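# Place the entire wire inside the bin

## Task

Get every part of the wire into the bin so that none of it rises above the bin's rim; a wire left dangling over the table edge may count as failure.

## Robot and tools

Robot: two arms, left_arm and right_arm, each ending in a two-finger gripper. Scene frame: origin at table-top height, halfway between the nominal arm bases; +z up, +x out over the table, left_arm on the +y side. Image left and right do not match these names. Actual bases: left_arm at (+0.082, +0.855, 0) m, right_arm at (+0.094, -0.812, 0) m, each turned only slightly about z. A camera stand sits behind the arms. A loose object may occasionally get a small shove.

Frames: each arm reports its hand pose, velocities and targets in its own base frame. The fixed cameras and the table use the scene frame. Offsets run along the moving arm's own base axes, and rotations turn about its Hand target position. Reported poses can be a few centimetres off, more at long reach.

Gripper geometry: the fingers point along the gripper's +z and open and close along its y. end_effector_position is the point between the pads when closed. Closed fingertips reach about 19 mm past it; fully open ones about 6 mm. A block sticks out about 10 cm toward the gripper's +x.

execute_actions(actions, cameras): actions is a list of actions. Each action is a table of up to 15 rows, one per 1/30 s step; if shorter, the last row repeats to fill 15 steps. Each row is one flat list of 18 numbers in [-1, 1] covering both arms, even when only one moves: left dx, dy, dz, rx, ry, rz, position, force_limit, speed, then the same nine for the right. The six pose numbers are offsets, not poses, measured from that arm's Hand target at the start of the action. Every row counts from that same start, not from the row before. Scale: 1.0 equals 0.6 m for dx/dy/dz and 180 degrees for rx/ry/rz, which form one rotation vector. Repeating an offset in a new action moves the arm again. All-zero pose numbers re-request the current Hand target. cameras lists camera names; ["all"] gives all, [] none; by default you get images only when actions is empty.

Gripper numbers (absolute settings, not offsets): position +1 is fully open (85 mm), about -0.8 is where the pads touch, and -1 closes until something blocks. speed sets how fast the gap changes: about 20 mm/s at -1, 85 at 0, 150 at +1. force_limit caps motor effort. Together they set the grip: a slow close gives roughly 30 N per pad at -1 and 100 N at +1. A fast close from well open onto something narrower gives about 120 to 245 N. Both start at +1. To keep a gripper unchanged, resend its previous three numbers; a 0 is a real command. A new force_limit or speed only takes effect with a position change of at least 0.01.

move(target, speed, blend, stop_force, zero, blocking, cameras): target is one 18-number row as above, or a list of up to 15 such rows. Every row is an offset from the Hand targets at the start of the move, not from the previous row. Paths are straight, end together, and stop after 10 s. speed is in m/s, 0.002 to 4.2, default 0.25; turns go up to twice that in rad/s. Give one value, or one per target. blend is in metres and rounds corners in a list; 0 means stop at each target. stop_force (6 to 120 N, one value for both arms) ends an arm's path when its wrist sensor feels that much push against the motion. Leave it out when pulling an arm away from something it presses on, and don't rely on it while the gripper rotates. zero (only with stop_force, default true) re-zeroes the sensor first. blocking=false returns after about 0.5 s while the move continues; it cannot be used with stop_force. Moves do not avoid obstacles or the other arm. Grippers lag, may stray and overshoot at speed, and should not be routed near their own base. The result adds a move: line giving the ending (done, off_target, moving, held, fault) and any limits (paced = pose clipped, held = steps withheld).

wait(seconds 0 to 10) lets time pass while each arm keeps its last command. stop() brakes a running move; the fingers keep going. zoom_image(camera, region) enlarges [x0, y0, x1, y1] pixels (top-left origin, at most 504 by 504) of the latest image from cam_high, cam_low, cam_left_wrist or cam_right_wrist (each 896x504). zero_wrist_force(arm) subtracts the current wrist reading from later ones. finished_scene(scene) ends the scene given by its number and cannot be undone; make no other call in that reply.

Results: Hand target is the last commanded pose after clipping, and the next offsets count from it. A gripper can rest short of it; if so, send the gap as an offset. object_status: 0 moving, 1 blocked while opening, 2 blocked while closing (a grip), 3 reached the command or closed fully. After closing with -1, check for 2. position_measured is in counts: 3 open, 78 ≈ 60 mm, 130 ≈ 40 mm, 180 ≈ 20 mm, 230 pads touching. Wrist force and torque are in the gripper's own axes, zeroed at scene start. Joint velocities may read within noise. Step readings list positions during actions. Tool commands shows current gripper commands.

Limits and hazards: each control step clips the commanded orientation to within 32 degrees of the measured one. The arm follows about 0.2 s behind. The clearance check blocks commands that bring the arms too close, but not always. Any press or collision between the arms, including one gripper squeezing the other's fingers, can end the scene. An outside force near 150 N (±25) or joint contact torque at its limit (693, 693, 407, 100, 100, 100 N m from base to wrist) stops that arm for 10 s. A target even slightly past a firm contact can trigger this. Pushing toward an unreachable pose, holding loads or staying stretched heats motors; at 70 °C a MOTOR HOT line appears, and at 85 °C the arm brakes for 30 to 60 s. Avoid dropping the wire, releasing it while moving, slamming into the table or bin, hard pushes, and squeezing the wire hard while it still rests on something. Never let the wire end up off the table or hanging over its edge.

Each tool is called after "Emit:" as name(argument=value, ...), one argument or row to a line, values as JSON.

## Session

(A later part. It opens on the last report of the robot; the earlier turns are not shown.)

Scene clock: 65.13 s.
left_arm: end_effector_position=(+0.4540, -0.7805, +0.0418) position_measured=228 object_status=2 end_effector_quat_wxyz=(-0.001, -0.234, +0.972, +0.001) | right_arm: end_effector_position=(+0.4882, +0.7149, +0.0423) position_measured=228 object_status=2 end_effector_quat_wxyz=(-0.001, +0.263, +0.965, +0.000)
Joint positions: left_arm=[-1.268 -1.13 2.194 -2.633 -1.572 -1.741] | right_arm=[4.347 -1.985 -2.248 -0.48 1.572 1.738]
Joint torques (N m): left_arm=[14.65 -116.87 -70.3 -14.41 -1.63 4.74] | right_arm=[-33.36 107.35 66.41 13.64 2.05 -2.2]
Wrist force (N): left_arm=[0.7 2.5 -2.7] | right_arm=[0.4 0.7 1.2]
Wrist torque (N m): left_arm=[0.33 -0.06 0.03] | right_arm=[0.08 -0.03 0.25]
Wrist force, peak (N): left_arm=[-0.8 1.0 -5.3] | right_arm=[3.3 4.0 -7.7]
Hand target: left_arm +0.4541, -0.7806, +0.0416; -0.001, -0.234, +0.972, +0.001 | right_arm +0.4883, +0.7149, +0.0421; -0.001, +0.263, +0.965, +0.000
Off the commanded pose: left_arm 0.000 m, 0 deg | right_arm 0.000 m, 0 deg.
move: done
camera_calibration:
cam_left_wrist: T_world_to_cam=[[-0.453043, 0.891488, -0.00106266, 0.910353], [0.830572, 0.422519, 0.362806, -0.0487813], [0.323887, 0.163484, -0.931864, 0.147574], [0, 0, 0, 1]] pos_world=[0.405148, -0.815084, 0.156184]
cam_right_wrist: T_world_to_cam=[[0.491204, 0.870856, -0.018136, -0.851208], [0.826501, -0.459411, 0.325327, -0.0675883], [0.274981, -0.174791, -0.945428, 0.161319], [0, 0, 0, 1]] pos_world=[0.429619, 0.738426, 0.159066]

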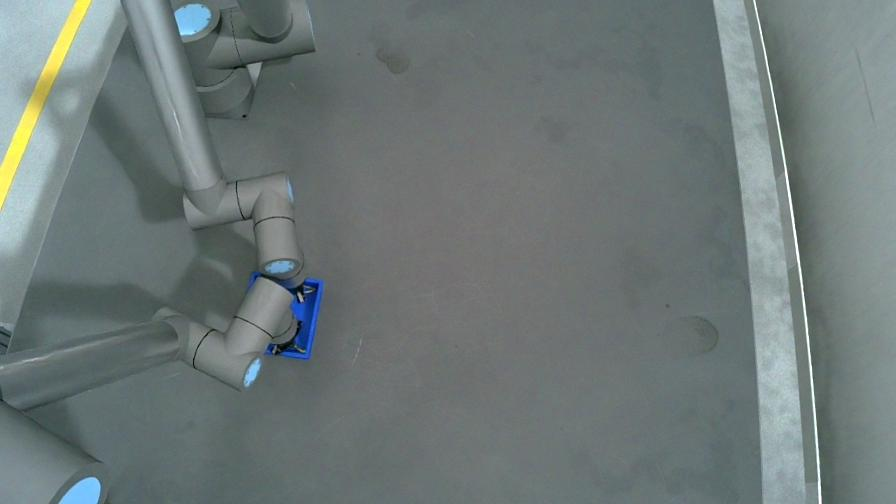

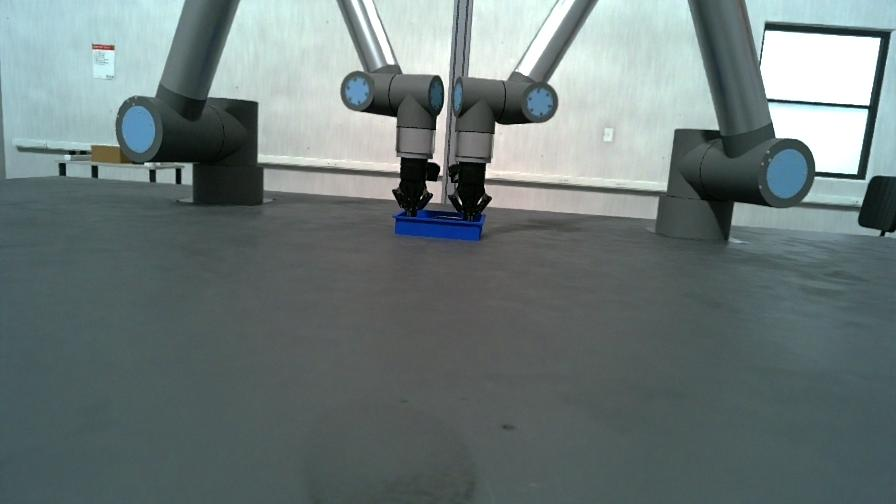

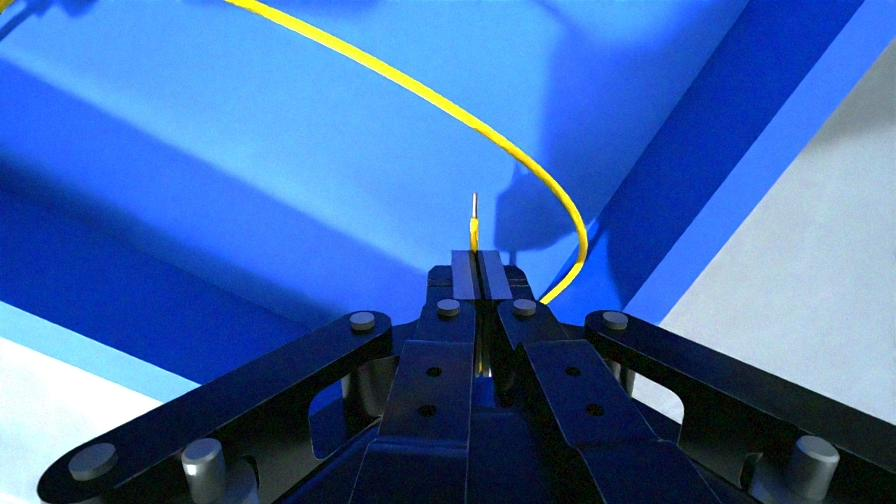

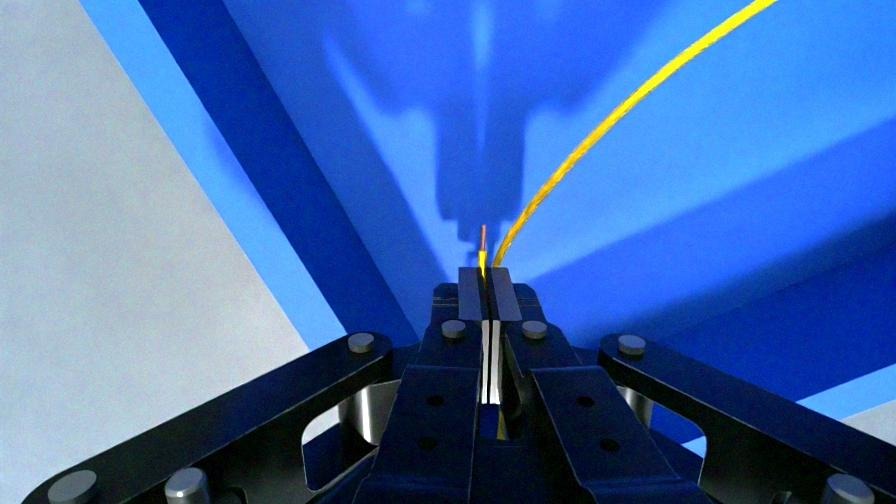

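Emit:
move(
  target=[
    [0,0,-0.0135,0,0,0,-1,-1,-1,0,0,-0.0135,0,0,0,-1,-1,-1],
    [0,0,-0.0135,0,0,0,-0.4,-1,-1,0,0,-0.0135,0,0,0,-0.4,-1,-1],
  ],
  speed=0.04,
  cameras=["cam_low","cam_left_wrist","cam_right_wrist","cam_high"],
)

Emit:
zoom_image(
  camera="cam_low",
  region=[380, 120, 520, 260],
)

Scene clock: 71.10 s.
left_arm: end_effector_position=(+0.4541, -0.7806, +0.0335) position_measured=179 object_status=0 end_effector_quat_wxyz=(-0.001, -0.234, +0.972, +0.001) | right_arm: end_effector_position=(+0.4883, +0.7149, +0.0340) position_measured=179 object_status=0 end_effector_quat_wxyz=(-0.001, +0.263, +0.965, +0.000)
Joint positions: left_arm=[-1.268 -1.119 2.196 -2.646 -1.572 -1.74] | right_arm=[4.347 -1.996 -2.25 -0.467 1.572 1.738]
Joint torques (N m): left_arm=[14.23 -120.13 -28.88 -14.35 -3.98 4.55] | right_arm=[-31.17 116.29 36.97 14.41 4.53 -2.27]
Wrist force (N): left_arm=[0.6 3.0 -2.6] | right_arm=[0.8 1.3 1.7]
Wrist torque (N m): left_arm=[0.41 -0.04 0.02] | right_arm=[0.15 -0.13 0.25]
Wrist force, peak (N): left_arm=[0.7 3.0 -3.2] | right_arm=[0.9 1.6 2.0]
Hand target: left_arm +0.4541, -0.7806, +0.0335; -0.001, -0.234, +0.972, +0.001 | right_arm +0.4883, +0.7149, +0.0340; -0.001, +0.263, +0.965, +0.000
Off the commanded pose: left_arm 0.000 m, 0 deg | right_arm 0.000 m, 0 deg.
move: done
camera_calibration:
cam_left_wrist: T_world_to_cam=[[-0.453043, 0.891488, -0.00106364, 0.91039], [0.830583, 0.422525, 0.362774, -0.0458477], [0.323858, 0.163469, -0.931877, 0.139808], [0, 0, 0, 1]] pos_world=[0.405248, -0.815084, 0.147884]
cam_right_wrist: T_world_to_cam=[[0.491216, 0.870848, -0.0181829, -0.851401], [0.826525, -0.459424, 0.325249, -0.0649595], [0.274888, -0.174796, -0.945454, 0.153492], [0, 0, 0, 1]] pos_world=[0.429719, 0.738426, 0.150766]

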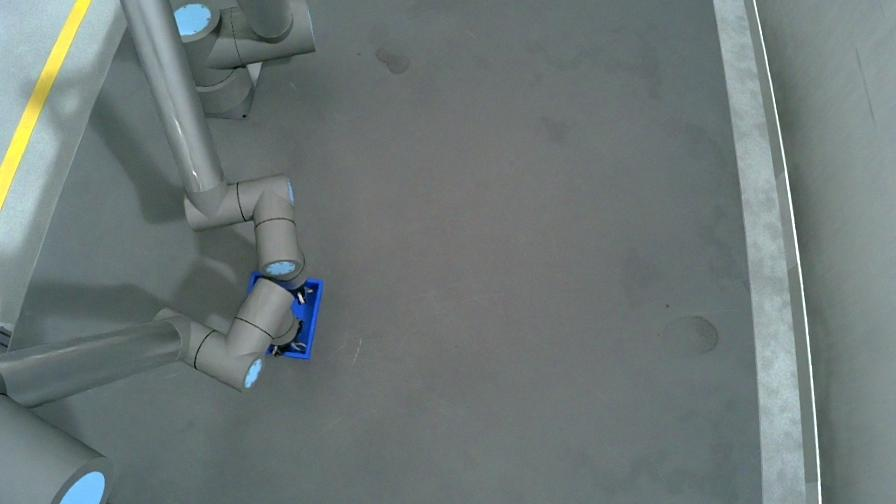

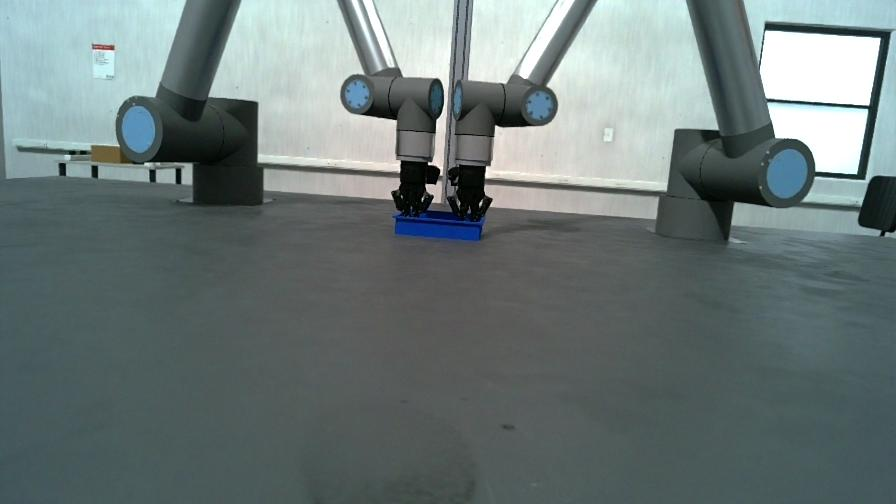

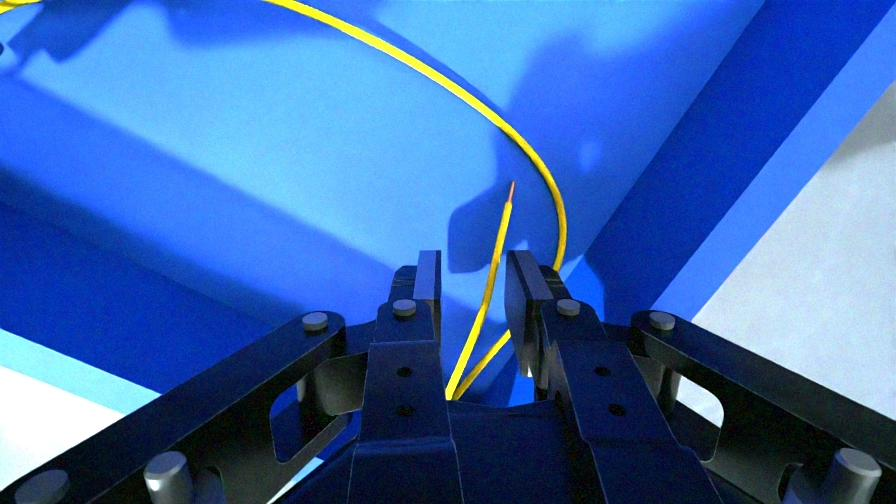

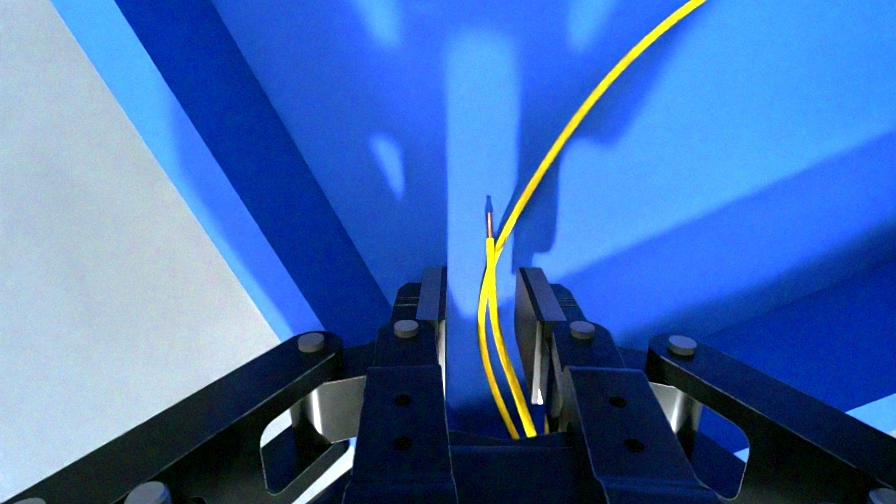

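Scaled by 3.600 from the camera's 896x504 image, which has a finer 1280x720 frame.

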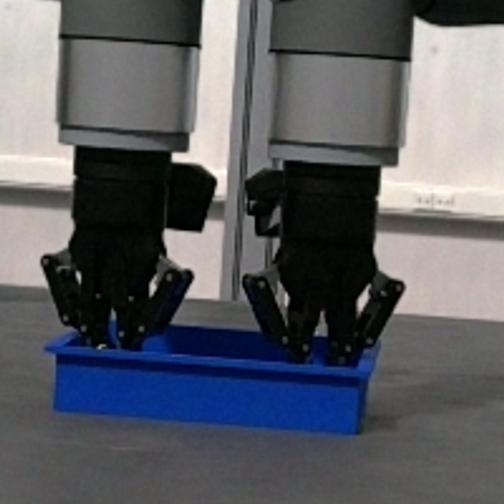

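Emit:
move(
  target=[
    [0,0,0.05,0,0,0,-0.4,-1,-1,0,0,0.05,0,0,0,-0.4,-1,-1],
    [-0.1,0.2,0.33,0,0,0,-0.4,-1,-1,-0.1,-0.2,0.33,0,0,0,-0.4,-1,-1],
  ],
  speed=[0.06,0.25],
  blend=[0.01,0],
  cameras=["cam_high","cam_low"],
)

Emit:
zoom_image(
  camera="cam_high",
  region=[200, 220, 360, 380],
)

Emit:
zoom_image(
  camera="cam_low",
  region=[370, 160, 510, 260],
)

Scene clock: 74.47 s.
left_arm: end_effector_position=(+0.3942, -0.6607, +0.2312) position_measured=179 object_status=3 end_effector_quat_wxyz=(-0.001, -0.234, +0.972, +0.001) | right_arm: end_effector_position=(+0.4283, +0.5950, +0.2318) position_measured=179 object_status=3 end_effector_quat_wxyz=(-0.001, +0.263, +0.965, +0.000)
Joint positions: left_arm=[-1.297 -1.478 2.285 -2.377 -1.572 -1.769] | right_arm=[4.366 -1.622 -2.331 -0.76 1.572 1.756]
Joint torques (N m): left_arm=[-21.88 -129.65 -47.01 -4.44 3.33 -5.62] | right_arm=[29.39 97.38 61.36 6.84 -3.39 3.66]
Wrist force (N): left_arm=[0.3 2.5 -2.3] | right_arm=[-0.4 1.1 1.7]
Wrist torque (N m): left_arm=[0.38 0.01 0.49] | right_arm=[0.14 0.13 -0.15]
Wrist force, peak (N): left_arm=[0.2 4.1 -4.6] | right_arm=[1.2 3.0 3.7]
Hand target: left_arm +0.3941, -0.6606, +0.2315; -0.001, -0.234, +0.972, +0.001 | right_arm +0.4283, +0.5949, +0.2320; -0.001, +0.263, +0.965, +0.000
Off the commanded pose: left_arm 0.000 m, 0 deg | right_arm 0.000 m, 0 deg.
move: done
Images, in order (width x height): cam_high 896x504, cam_low 896x504.

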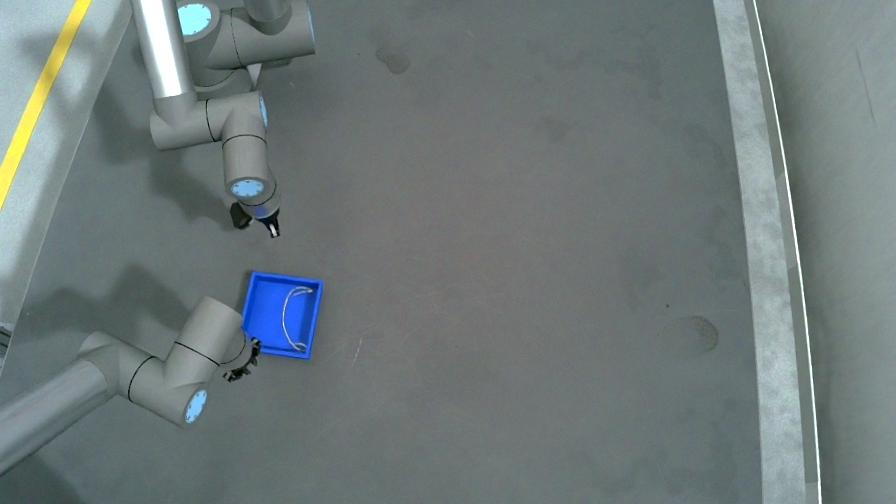

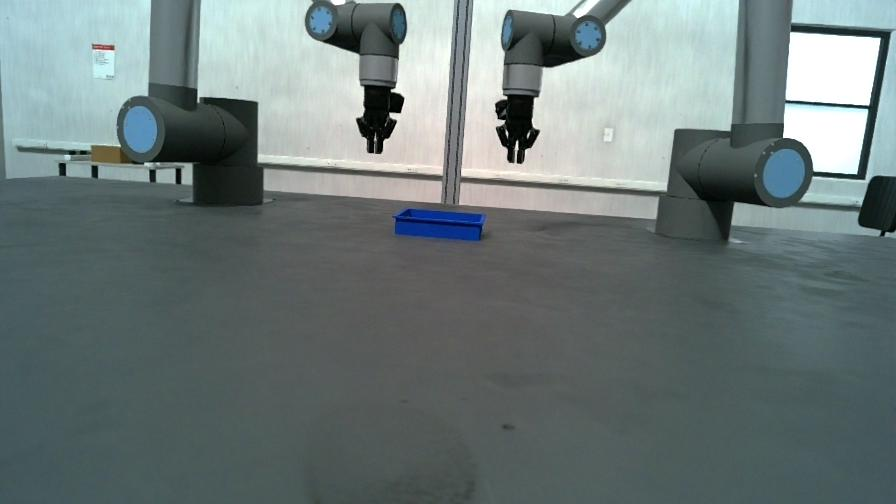

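Scaled by 3.150 from the camera's 896x504 image, which has a finer 1280x720 frame.

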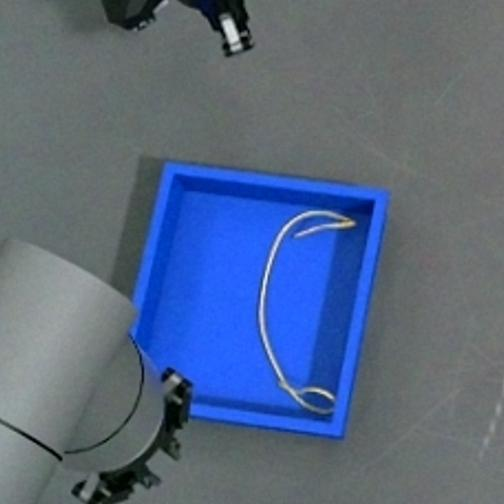

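Scaled by 3.600 from the camera's 896x504 image, which has a finer 1280x720 frame.

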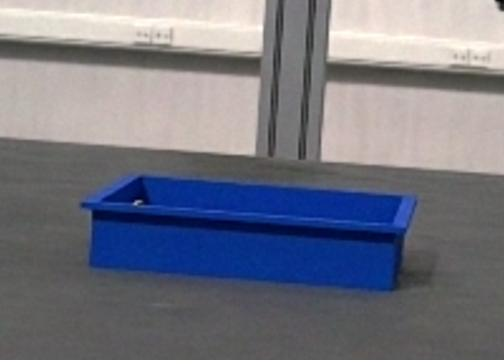

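Emit:
zoom_image(
  camera="cam_low",
  region=[385, 200, 445, 245],
)

Emit:
zoom_image(
  camera="cam_high",
  region=[260, 260, 330, 365],
)

Scaled by 8.400 from the camera's 896x504 image, which has a finer 1280x720 frame.

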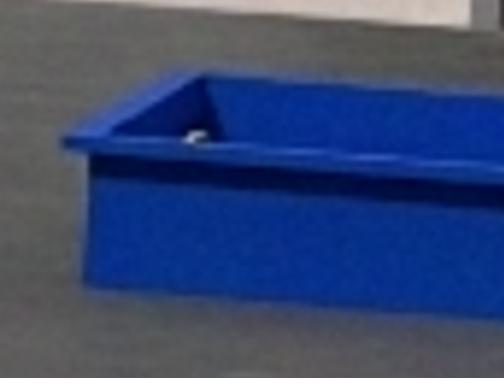

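Scaled by 4.800 from the camera's 896x504 image, which has a finer 1280x720 frame.

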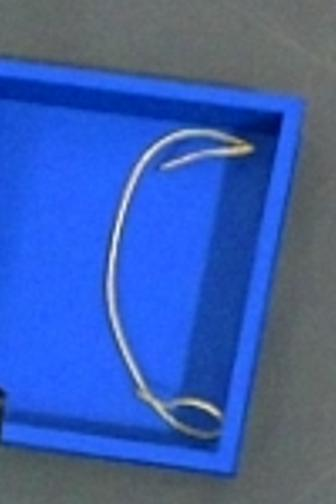

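Emit:
wait(
  seconds=0.1,
  cameras=["cam_left_wrist","cam_right_wrist"],
)

Scene clock: 79.37 s.
left_arm: end_effector_position=(+0.3941, -0.6606, +0.2315) position_measured=179 object_status=3 end_effector_quat_wxyz=(-0.001, -0.234, +0.972, +0.001) | right_arm: end_effector_position=(+0.4283, +0.5949, +0.2320) position_measured=179 object_status=3 end_effector_quat_wxyz=(-0.001, +0.263, +0.965, +0.000)
Joint positions: left_arm=[-1.297 -1.478 2.285 -2.376 -1.572 -1.769] | right_arm=[4.366 -1.622 -2.331 -0.76 1.572 1.756]
Joint torques (N m): left_arm=[-22.66 -128.38 -46.88 -4.23 3.02 -5.81] | right_arm=[28.81 94.31 60.43 6.98 -3.81 3.48]
Wrist force (N): left_arm=[0.1 2.3 -2.7] | right_arm=[-0.1 1.0 1.3]
Wrist torque (N m): left_arm=[0.35 0.05 0.48] | right_arm=[0.11 0.09 -0.15]
Wrist force, peak (N): left_arm=[0.5 2.5 -2.7] | right_arm=[-0.6 1.1 2.2]
Hand target: left_arm +0.3941, -0.6606, +0.2315; -0.001, -0.234, +0.972, +0.001 | right_arm +0.4283, +0.5949, +0.2320; -0.001, +0.263, +0.965, +0.000
Tool commands: left_gripper/position=-0.4 left_gripper/force_limit=-1.0 left_gripper/speed=-1.0 right_gripper/position=-0.4 right_gripper/force_limit=-1.0 right_gripper/speed=-1.0
Off the commanded pose: left_arm 0.000 m, 0 deg | right_arm 0.000 m, 0 deg.
wait: 0.10 s; at rest from the start
camera_calibration:
cam_left_wrist: T_world_to_cam=[[-0.453043, 0.891488, -0.00106364, 0.776439], [0.830583, 0.422525, 0.362774, -0.118545], [0.323858, 0.163469, -0.931877, 0.324135], [0, 0, 0, 1]] pos_world=[0.345248, -0.695084, 0.345884]
cam_right_wrist: T_world_to_cam=[[0.491216, 0.870848, -0.0181829, -0.713826], [0.826525, -0.459424, 0.325249, -0.134898], [0.274888, -0.174796, -0.945454, 0.336209], [0, 0, 0, 1]] pos_world=[0.369719, 0.618426, 0.348766]
Images, in order (width x height): cam_left_wrist 896x504, cam_right_wrist 896x504.

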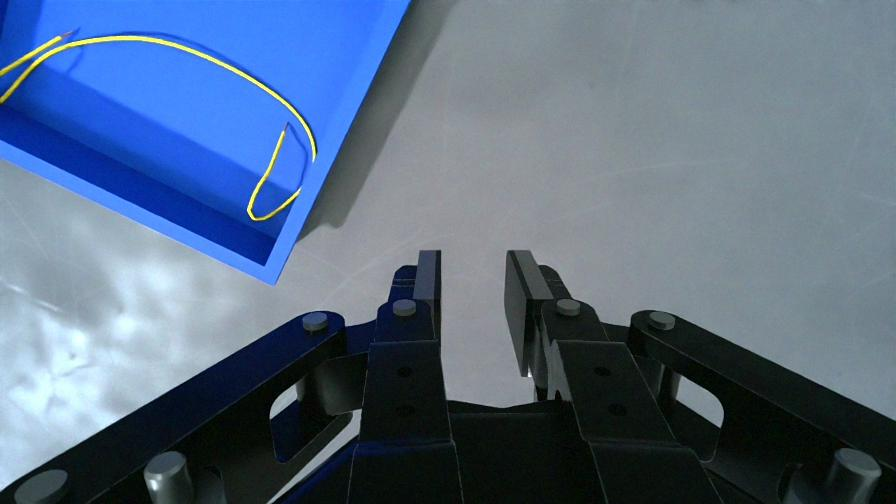

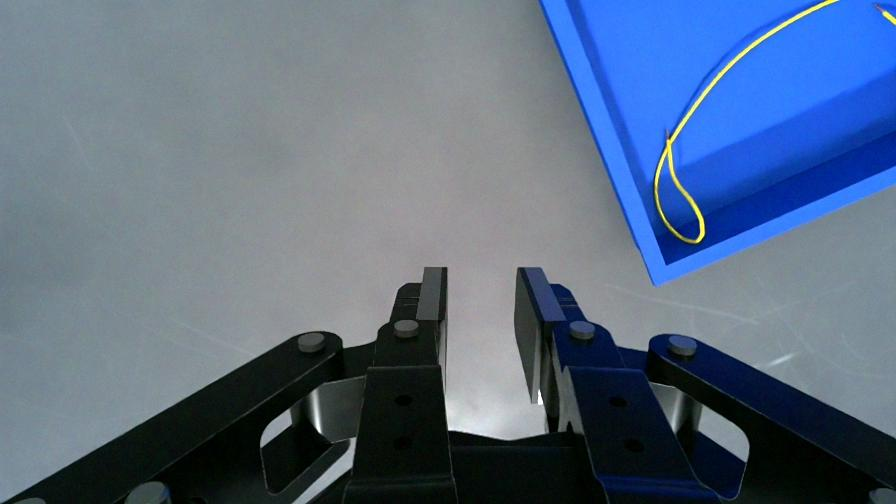

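Emit:
move(
  target=[
    [0,0,0,0,0,0,-0.4,-1,-1,0.1028,0.2068,-0.2,0,0,0.122,-0.4,-1,-1],
    [0,0,0,0,0,0,-0.4,-1,-1,0.1028,0.2068,-0.27,0,0,0.122,-0.4,-1,-1],
  ],
  speed=0.25,
  blend=[0.01,0],
  cameras=["cam_right_wrist","cam_left_wrist"],
)

Scene clock: 93.37 s.
left_arm: end_effector_position=(+0.3941, -0.6606, +0.2315) position_measured=179 object_status=3 end_effector_quat_wxyz=(-0.001, -0.234, +0.972, +0.001) | right_arm: end_effector_position=(+0.4899, +0.7189, +0.0702) position_measured=179 object_status=3 end_effector_quat_wxyz=(-0.001, +0.074, +0.997, +0.000)
Joint positions: left_arm=[-1.297 -1.478 2.285 -2.376 -1.572 -1.769] | right_arm=[4.347 -1.952 -2.233 -0.529 1.572 1.354]
Joint torques (N m): left_arm=[-21.59 -125.26 -48.48 -4.25 3.32 -5.98] | right_arm=[-28.58 110.91 72.4 14.6 5.25 -2.31]
Wrist force (N): left_arm=[0.1 2.3 -2.5] | right_arm=[1.3 1.5 1.9]
Wrist torque (N m): left_arm=[0.36 0.05 0.48] | right_arm=[0.20 -0.17 0.28]
Wrist force, peak (N): left_arm=[0.3 2.4 -2.9] | right_arm=[1.0 1.4 4.2]
Hand target: left_arm +0.3941, -0.6606, +0.2315; -0.001, -0.234, +0.972, +0.001 | right_arm +0.4900, +0.7190, +0.0700; -0.001, +0.074, +0.997, +0.000
Off the commanded pose: left_arm 0.000 m, 0 deg | right_arm 0.000 m, 0 deg.
move: done
camera_calibration:
cam_left_wrist: T_world_to_cam=[[-0.453043, 0.891488, -0.00106364, 0.776439], [0.830583, 0.422525, 0.362774, -0.118545], [0.323858, 0.163469, -0.931877, 0.324135], [0, 0, 0, 1]] pos_world=[0.345248, -0.695084, 0.345884]
cam_right_wrist: T_world_to_cam=[[0.12998, 0.991348, -0.0182643, -0.764653], [0.938371, -0.117042, 0.32521, -0.377197], [0.320259, -0.0594094, -0.945465, 0.0827784], [0, 0, 0, 1]] pos_world=[0.426829, 0.718808, 0.186967]
Images, in order (width x height): cam_left_wrist 896x504, cam_right_wrist 896x504.

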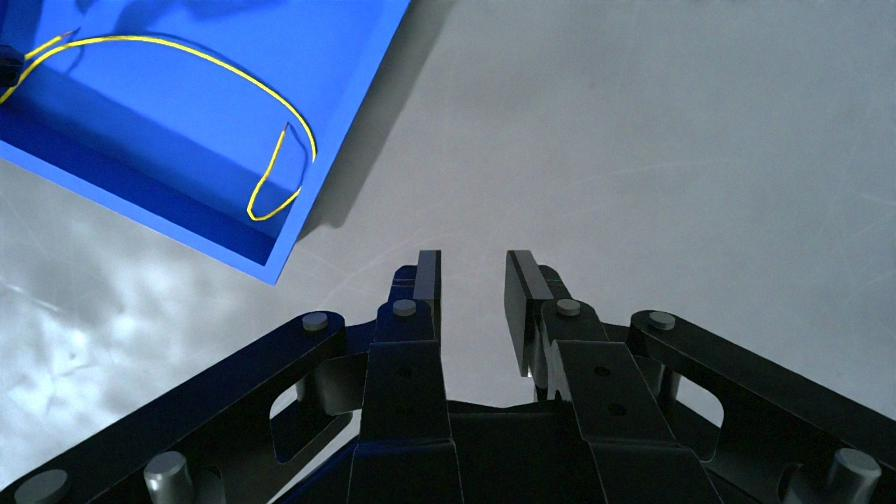

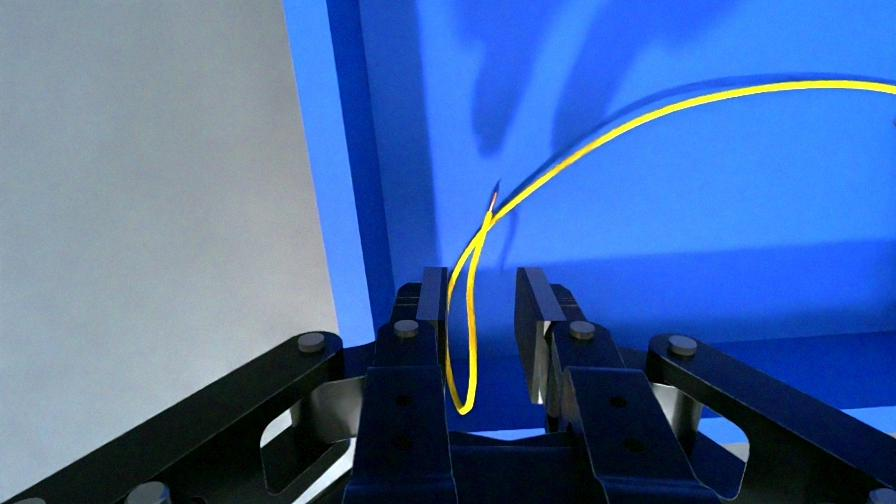

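Emit:
move(
  target=[
    [0,0,0,0,0,0,-0.4,-1,-1,0,0.0035,-0.052,0,0,0,-0.4,-1,-1],
    [0,0,0,0,0,0,-0.4,-1,-1,0,0.0035,-0.052,0,0,0,-1,-1,-1],
  ],
  speed=0.06,
  cameras=["cam_right_wrist"],
)

Scene clock: 97.23 s.
left_arm: end_effector_position=(+0.3941, -0.6606, +0.2315) position_measured=179 object_status=3 end_effector_quat_wxyz=(-0.001, -0.234, +0.972, +0.001) | right_arm: end_effector_position=(+0.4900, +0.7211, +0.0388) position_measured=227 object_status=0 end_effector_quat_wxyz=(-0.001, +0.074, +0.997, +0.000)
Joint positions: left_arm=[-1.297 -1.478 2.285 -2.376 -1.572 -1.769] | right_arm=[4.348 -1.994 -2.24 -0.48 1.572 1.355]
Joint torques (N m): left_arm=[-21.34 -128.45 -49.59 -4.79 2.99 -5.5] | right_arm=[29.46 115.23 38.72 13.91 4.41 3.96]
Wrist force (N): left_arm=[0.2 2.2 -2.1] | right_arm=[1.2 1.0 1.9]
Wrist torque (N m): left_arm=[0.34 0.05 0.48] | right_arm=[0.15 -0.16 -0.20]
Wrist force, peak (N): left_arm=[0.3 2.6 -2.7] | right_arm=[1.5 1.5 2.1]
Hand target: left_arm +0.3941, -0.6606, +0.2315; -0.001, -0.234, +0.972, +0.001 | right_arm +0.4900, +0.7211, +0.0388; -0.001, +0.074, +0.997, +0.000
Off the commanded pose: left_arm 0.000 m, 0 deg | right_arm 0.000 m, 0 deg.
move: done
camera_calibration:
cam_right_wrist: T_world_to_cam=[[0.12985, 0.991367, -0.0181884, -0.767377], [0.938368, -0.116941, 0.325255, -0.366806], [0.32032, -0.0593018, -0.945451, 0.0531153], [0, 0, 0, 1]] pos_world=[0.426829, 0.721007, 0.155566]
Images, in order (width x height): cam_right_wrist 896x504.

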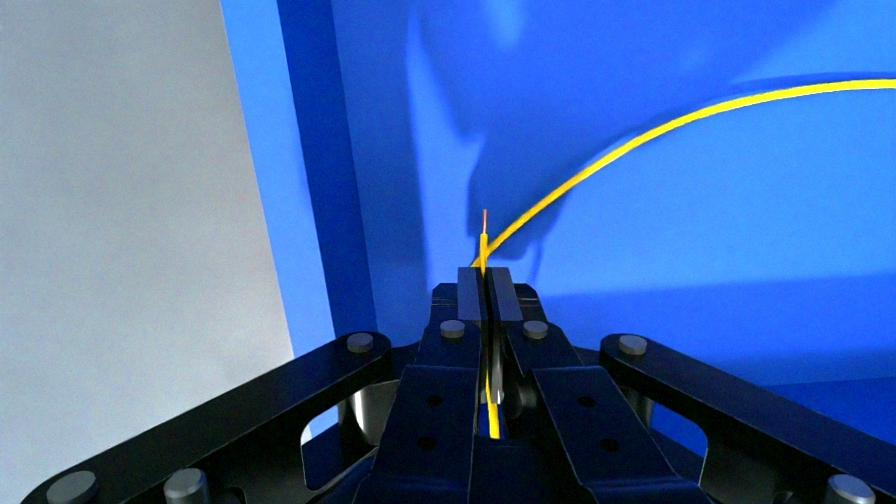

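Emit:
move(
  target=[
    [0,0,0,0,0,0,-0.4,-1,-1,-0.01,0.02,0.02,0,0,0,-1,-1,-1],
    [0,0,0,0,0,0,-0.4,-1,-1,-0.05,0.1,0.02,0,0,-0.14,-1,-1,-1],
    [0,0,0,0,0,0,-0.4,-1,-1,-0.055,0.105,-0.008,0,0,-0.14,-1,-1,-1],
  ],
  speed=0.12,
  blend=[0.01,0.005,0],
  cameras=["cam_right_wrist","cam_left_wrist","cam_low"],
)

Emit:
zoom_image(
  camera="cam_low",
  region=[380, 190, 500, 250],
)

Scene clock: 101.43 s.
left_arm: end_effector_position=(+0.3941, -0.6606, +0.2315) position_measured=179 object_status=3 end_effector_quat_wxyz=(-0.001, -0.234, +0.972, +0.001) | right_arm: end_effector_position=(+0.4570, +0.7840, +0.0343) position_measured=227 object_status=2 end_effector_quat_wxyz=(-0.001, +0.290, +0.957, +0.000)
Joint positions: left_arm=[-1.297 -1.478 2.285 -2.376 -1.572 -1.769] | right_arm=[4.407 -2.024 -2.19 -0.498 1.572 1.854]
Joint torques (N m): left_arm=[-18.84 -127.91 -52.54 -4.82 3.4 -5.7] | right_arm=[28.88 129.68 40.5 13.42 -3.9 2.83]
Wrist force (N): left_arm=[0.3 2.5 -2.4] | right_arm=[-0.3 0.3 2.1]
Wrist torque (N m): left_arm=[0.39 0.02 0.48] | right_arm=[0.00 0.07 -0.22]
Wrist force, peak (N): left_arm=[0.1 2.5 -2.9] | right_arm=[0.2 1.3 3.0]
Hand target: left_arm +0.3941, -0.6606, +0.2315; -0.001, -0.234, +0.972, +0.001 | right_arm +0.4570, +0.7841, +0.0340; -0.001, +0.290, +0.957, +0.000
Off the commanded pose: left_arm 0.000 m, 0 deg | right_arm 0.000 m, 0 deg.
move: done; blend cut to 0.009 m at target 1
camera_calibration:
cam_left_wrist: T_world_to_cam=[[-0.453043, 0.891488, -0.00106364, 0.776439], [0.830583, 0.422525, 0.362774, -0.118545], [0.323858, 0.163469, -0.931877, 0.324135], [0, 0, 0, 1]] pos_world=[0.345248, -0.695084, 0.345884]
cam_right_wrist: T_world_to_cam=[[0.53946, 0.841814, -0.0182212, -0.895606], [0.799368, -0.505221, 0.325212, 0.0408789], [0.264562, -0.190004, -0.945466, 0.190996], [0, 0, 0, 1]] pos_world=[0.399936, 0.810877, 0.150966]
Images, in order (width x height): cam_low 896x504, cam_left_wrist 896x504, cam_right_wrist 896x504.

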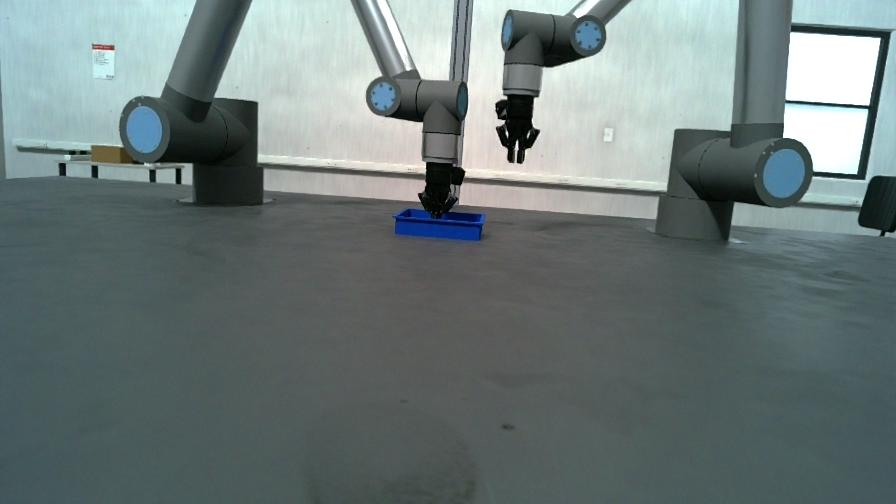

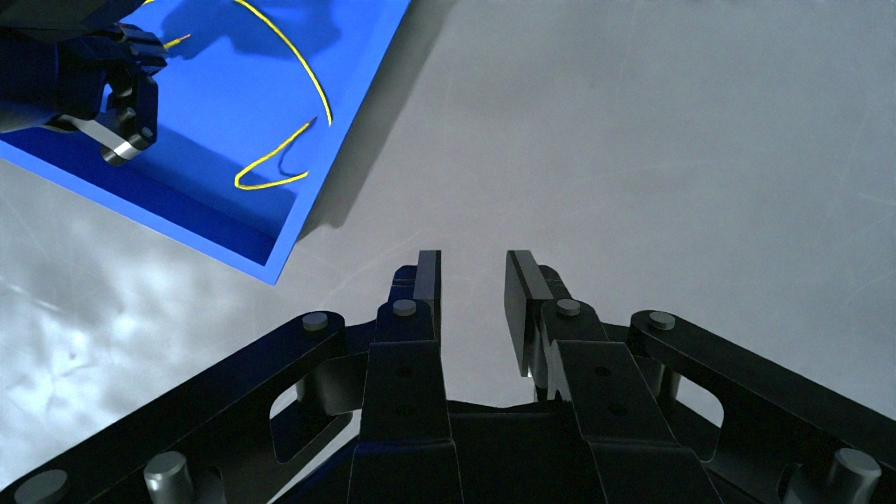

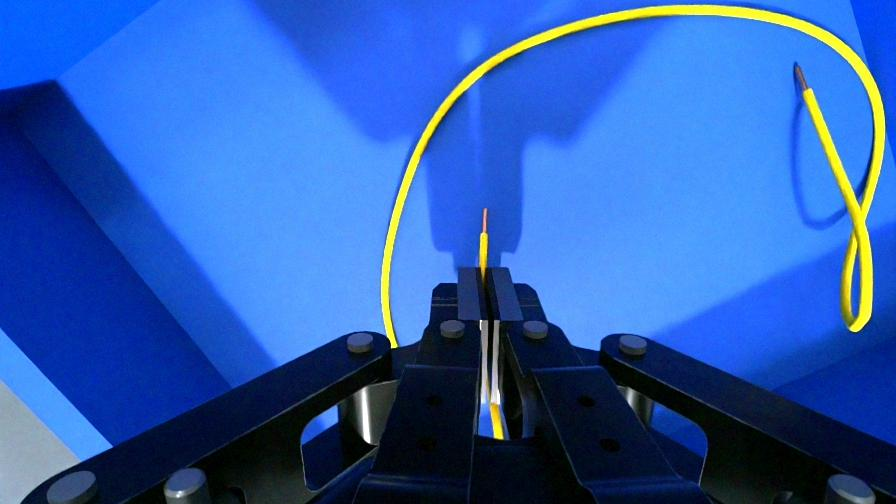

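Scaled by 4.200 from the camera's 896x504 image, which has a finer 1280x720 frame.

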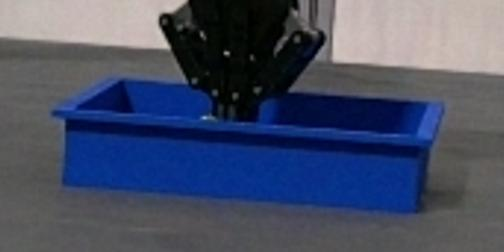

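Emit:
move(
  target=[
    [0,0,0,0,0,0,-0.4,-1,-1,-0.045,0.01,-0.006,0,0,-0.05,-1,-1,-1],
    [0,0,0,0,0,0,-0.4,-1,-1,-0.045,0.01,-0.006,0,0,-0.05,-0.4,-1,-1],
    [0,0,0,0,0,0,-0.4,-1,-1,-0.045,0.01,0.06,0,0,-0.05,-0.4,-1,-1],
    [0,0,0,0,0,0,-0.4,-1,-1,-0.15,-0.22,0.32,0,0,0,-0.4,-1,-1],
  ],
  speed=[0.08,0.08,0.08,0.3],
  blend=[0,0,0.01,0],
  cameras=["cam_right_wrist","cam_left_wrist","cam_low"],
)

Emit:
zoom_image(
  camera="cam_low",
  region=[385, 190, 495, 250],
)

Scene clock: 108.83 s.
left_arm: end_effector_position=(+0.3941, -0.6606, +0.2315) position_measured=179 object_status=3 end_effector_quat_wxyz=(-0.001, -0.234, +0.972, +0.001) | right_arm: end_effector_position=(+0.3670, +0.6522, +0.2258) position_measured=179 object_status=3 end_effector_quat_wxyz=(-0.001, +0.290, +0.957, +0.000)
Joint positions: left_arm=[-1.297 -1.478 2.285 -2.376 -1.572 -1.769] | right_arm=[4.471 -1.647 -2.316 -0.75 1.572 1.918]
Joint torques (N m): left_arm=[-19.95 -129.07 -55.58 -4.9 3.3 -5.84] | right_arm=[27.3 103.69 60.25 5.95 0.28 -2.37]
Wrist force (N): left_arm=[0.3 2.4 -2.5] | right_arm=[-0.1 0.6 1.6]
Wrist torque (N m): left_arm=[0.36 0.02 0.48] | right_arm=[0.04 0.13 0.27]
Wrist force, peak (N): left_arm=[0.4 2.6 -2.8] | right_arm=[1.2 3.0 3.5]
Hand target: left_arm +0.3941, -0.6606, +0.2315; -0.001, -0.234, +0.972, +0.001 | right_arm +0.3670, +0.6521, +0.2260; -0.001, +0.290, +0.957, +0.000
Off the commanded pose: left_arm 0.000 m, 0 deg | right_arm 0.000 m, 0 deg.
move: done
camera_calibration:
cam_left_wrist: T_world_to_cam=[[-0.453043, 0.891488, -0.00106364, 0.776439], [0.830583, 0.422525, 0.362774, -0.118545], [0.323858, 0.163469, -0.931877, 0.324135], [0, 0, 0, 1]] pos_world=[0.345248, -0.695084, 0.345884]
cam_right_wrist: T_world_to_cam=[[0.539772, 0.841615, -0.0181854, -0.732589], [0.799151, -0.505509, 0.325298, -0.0158095], [0.264582, -0.190119, -0.945437, 0.370882], [0, 0, 0, 1]] pos_world=[0.309936, 0.679078, 0.342466]
Images, in order (width x height): cam_low 896x504, cam_left_wrist 896x504, cam_right_wrist 896x504.

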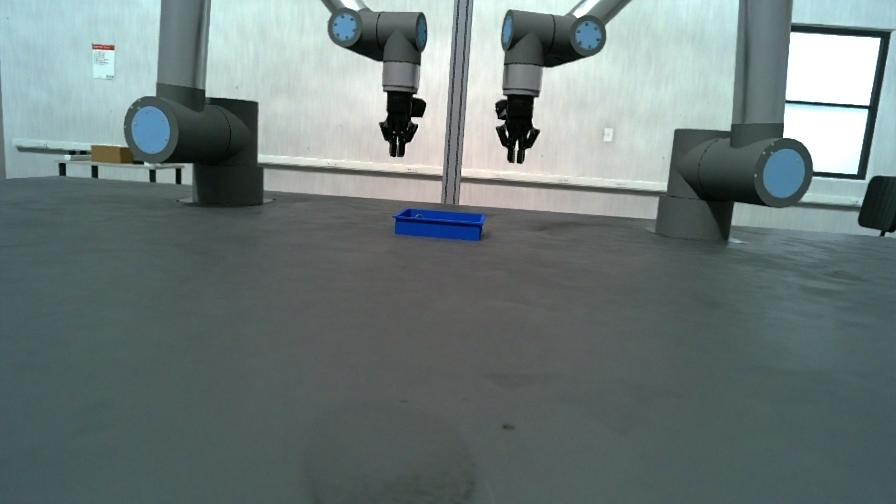

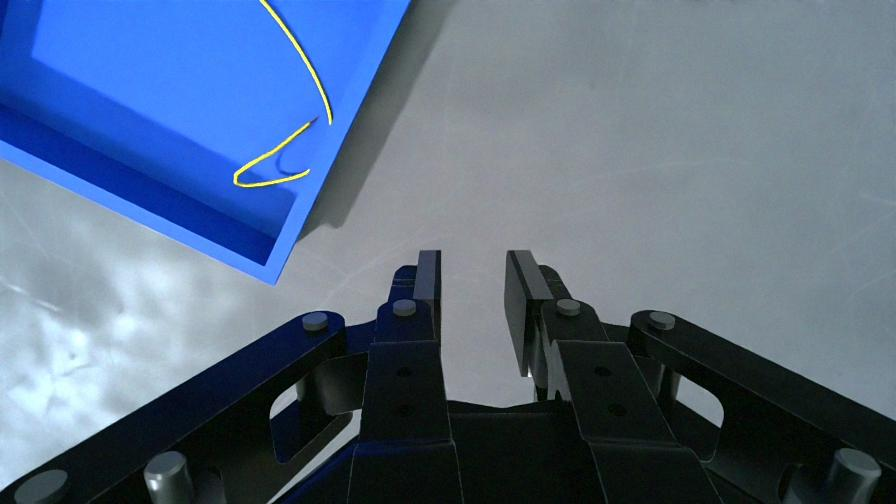

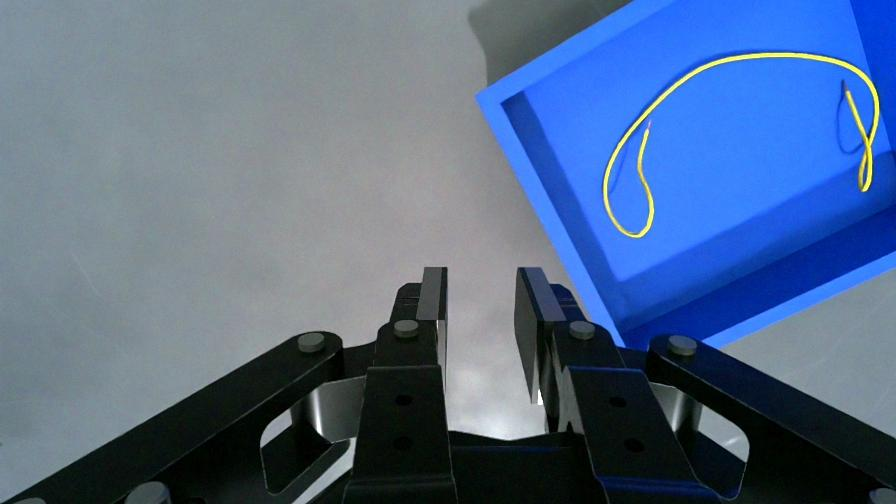

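Scaled by 4.582 from the camera's 896x504 image, which has a finer 1280x720 frame.

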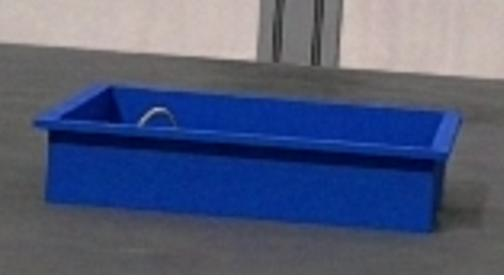

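Emit:
move(
  target=[
    [0,0,0,0,0,0,-0.4,-1,-1,0.0858,0.1773,-0.24,0,0,0.022,-0.4,-1,-1],
    [0,0,0,0,0,0,-0.4,-1,-1,0.0858,0.1773,-0.3167,0,0,0.022,-0.4,-1,-1],
    [0,0,0,0,0,0,-0.4,-1,-1,0.0858,0.1773,-0.3167,0,0,0.022,-1,-1,-1],
  ],
  speed=[0.25,0.08,0.08],
  blend=[0.01,0,0],
  cameras=["cam_right_wrist"],
)

Scene clock: 120.20 s.
left_arm: end_effector_position=(+0.3941, -0.6606, +0.2315) position_measured=179 object_status=3 end_effector_quat_wxyz=(-0.001, -0.234, +0.972, +0.001) | right_arm: end_effector_position=(+0.4184, +0.7584, +0.0360) position_measured=227 object_status=0 end_effector_quat_wxyz=(-0.001, +0.257, +0.966, +0.000)
Joint positions: left_arm=[-1.297 -1.478 2.285 -2.376 -1.572 -1.769] | right_arm=[4.442 -1.993 -2.249 -0.47 1.572 1.82]
Joint torques (N m): left_arm=[-23.04 -128.89 -57.24 -5.48 3.28 -5.59] | right_arm=[-33.57 115.75 39.28 14.43 5.56 -2.28]
Wrist force (N): left_arm=[0.2 2.2 -2.4] | right_arm=[-0.5 1.0 1.3]
Wrist torque (N m): left_arm=[0.33 0.04 0.48] | right_arm=[0.09 0.11 0.25]
Wrist force, peak (N): left_arm=[0.4 2.5 -2.9] | right_arm=[0.5 2.8 3.4]
Hand target: left_arm +0.3941, -0.6606, +0.2315; -0.001, -0.234, +0.972, +0.001 | right_arm +0.4184, +0.7584, +0.0360; -0.001, +0.257, +0.966, +0.000
Off the commanded pose: left_arm 0.000 m, 0 deg | right_arm 0.000 m, 0 deg.
move: done
camera_calibration:
cam_right_wrist: T_world_to_cam=[[0.480257, 0.876939, -0.0182104, -0.855074], [0.832219, -0.449012, 0.325268, 0.00187234], [0.277063, -0.171367, -0.945447, 0.178589], [0, 0, 0, 1]] pos_world=[0.359617, 0.781293, 0.152666]
Images, in order (width x height): cam_right_wrist 896x504.

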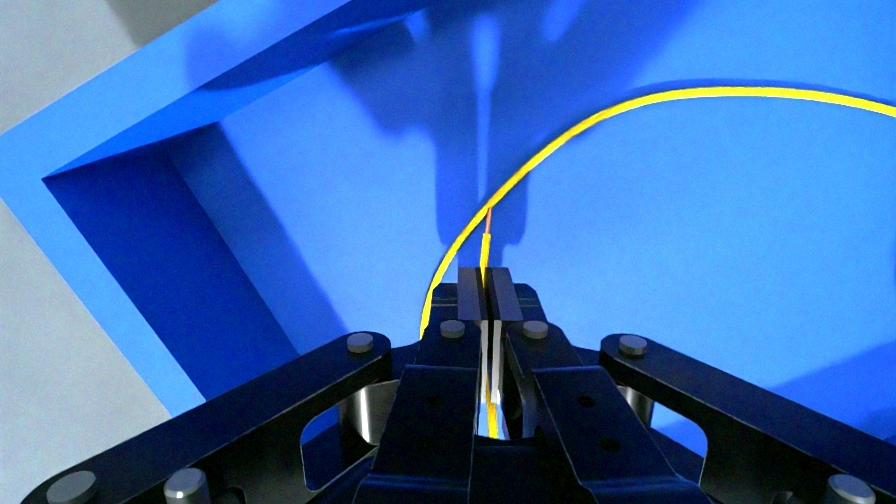

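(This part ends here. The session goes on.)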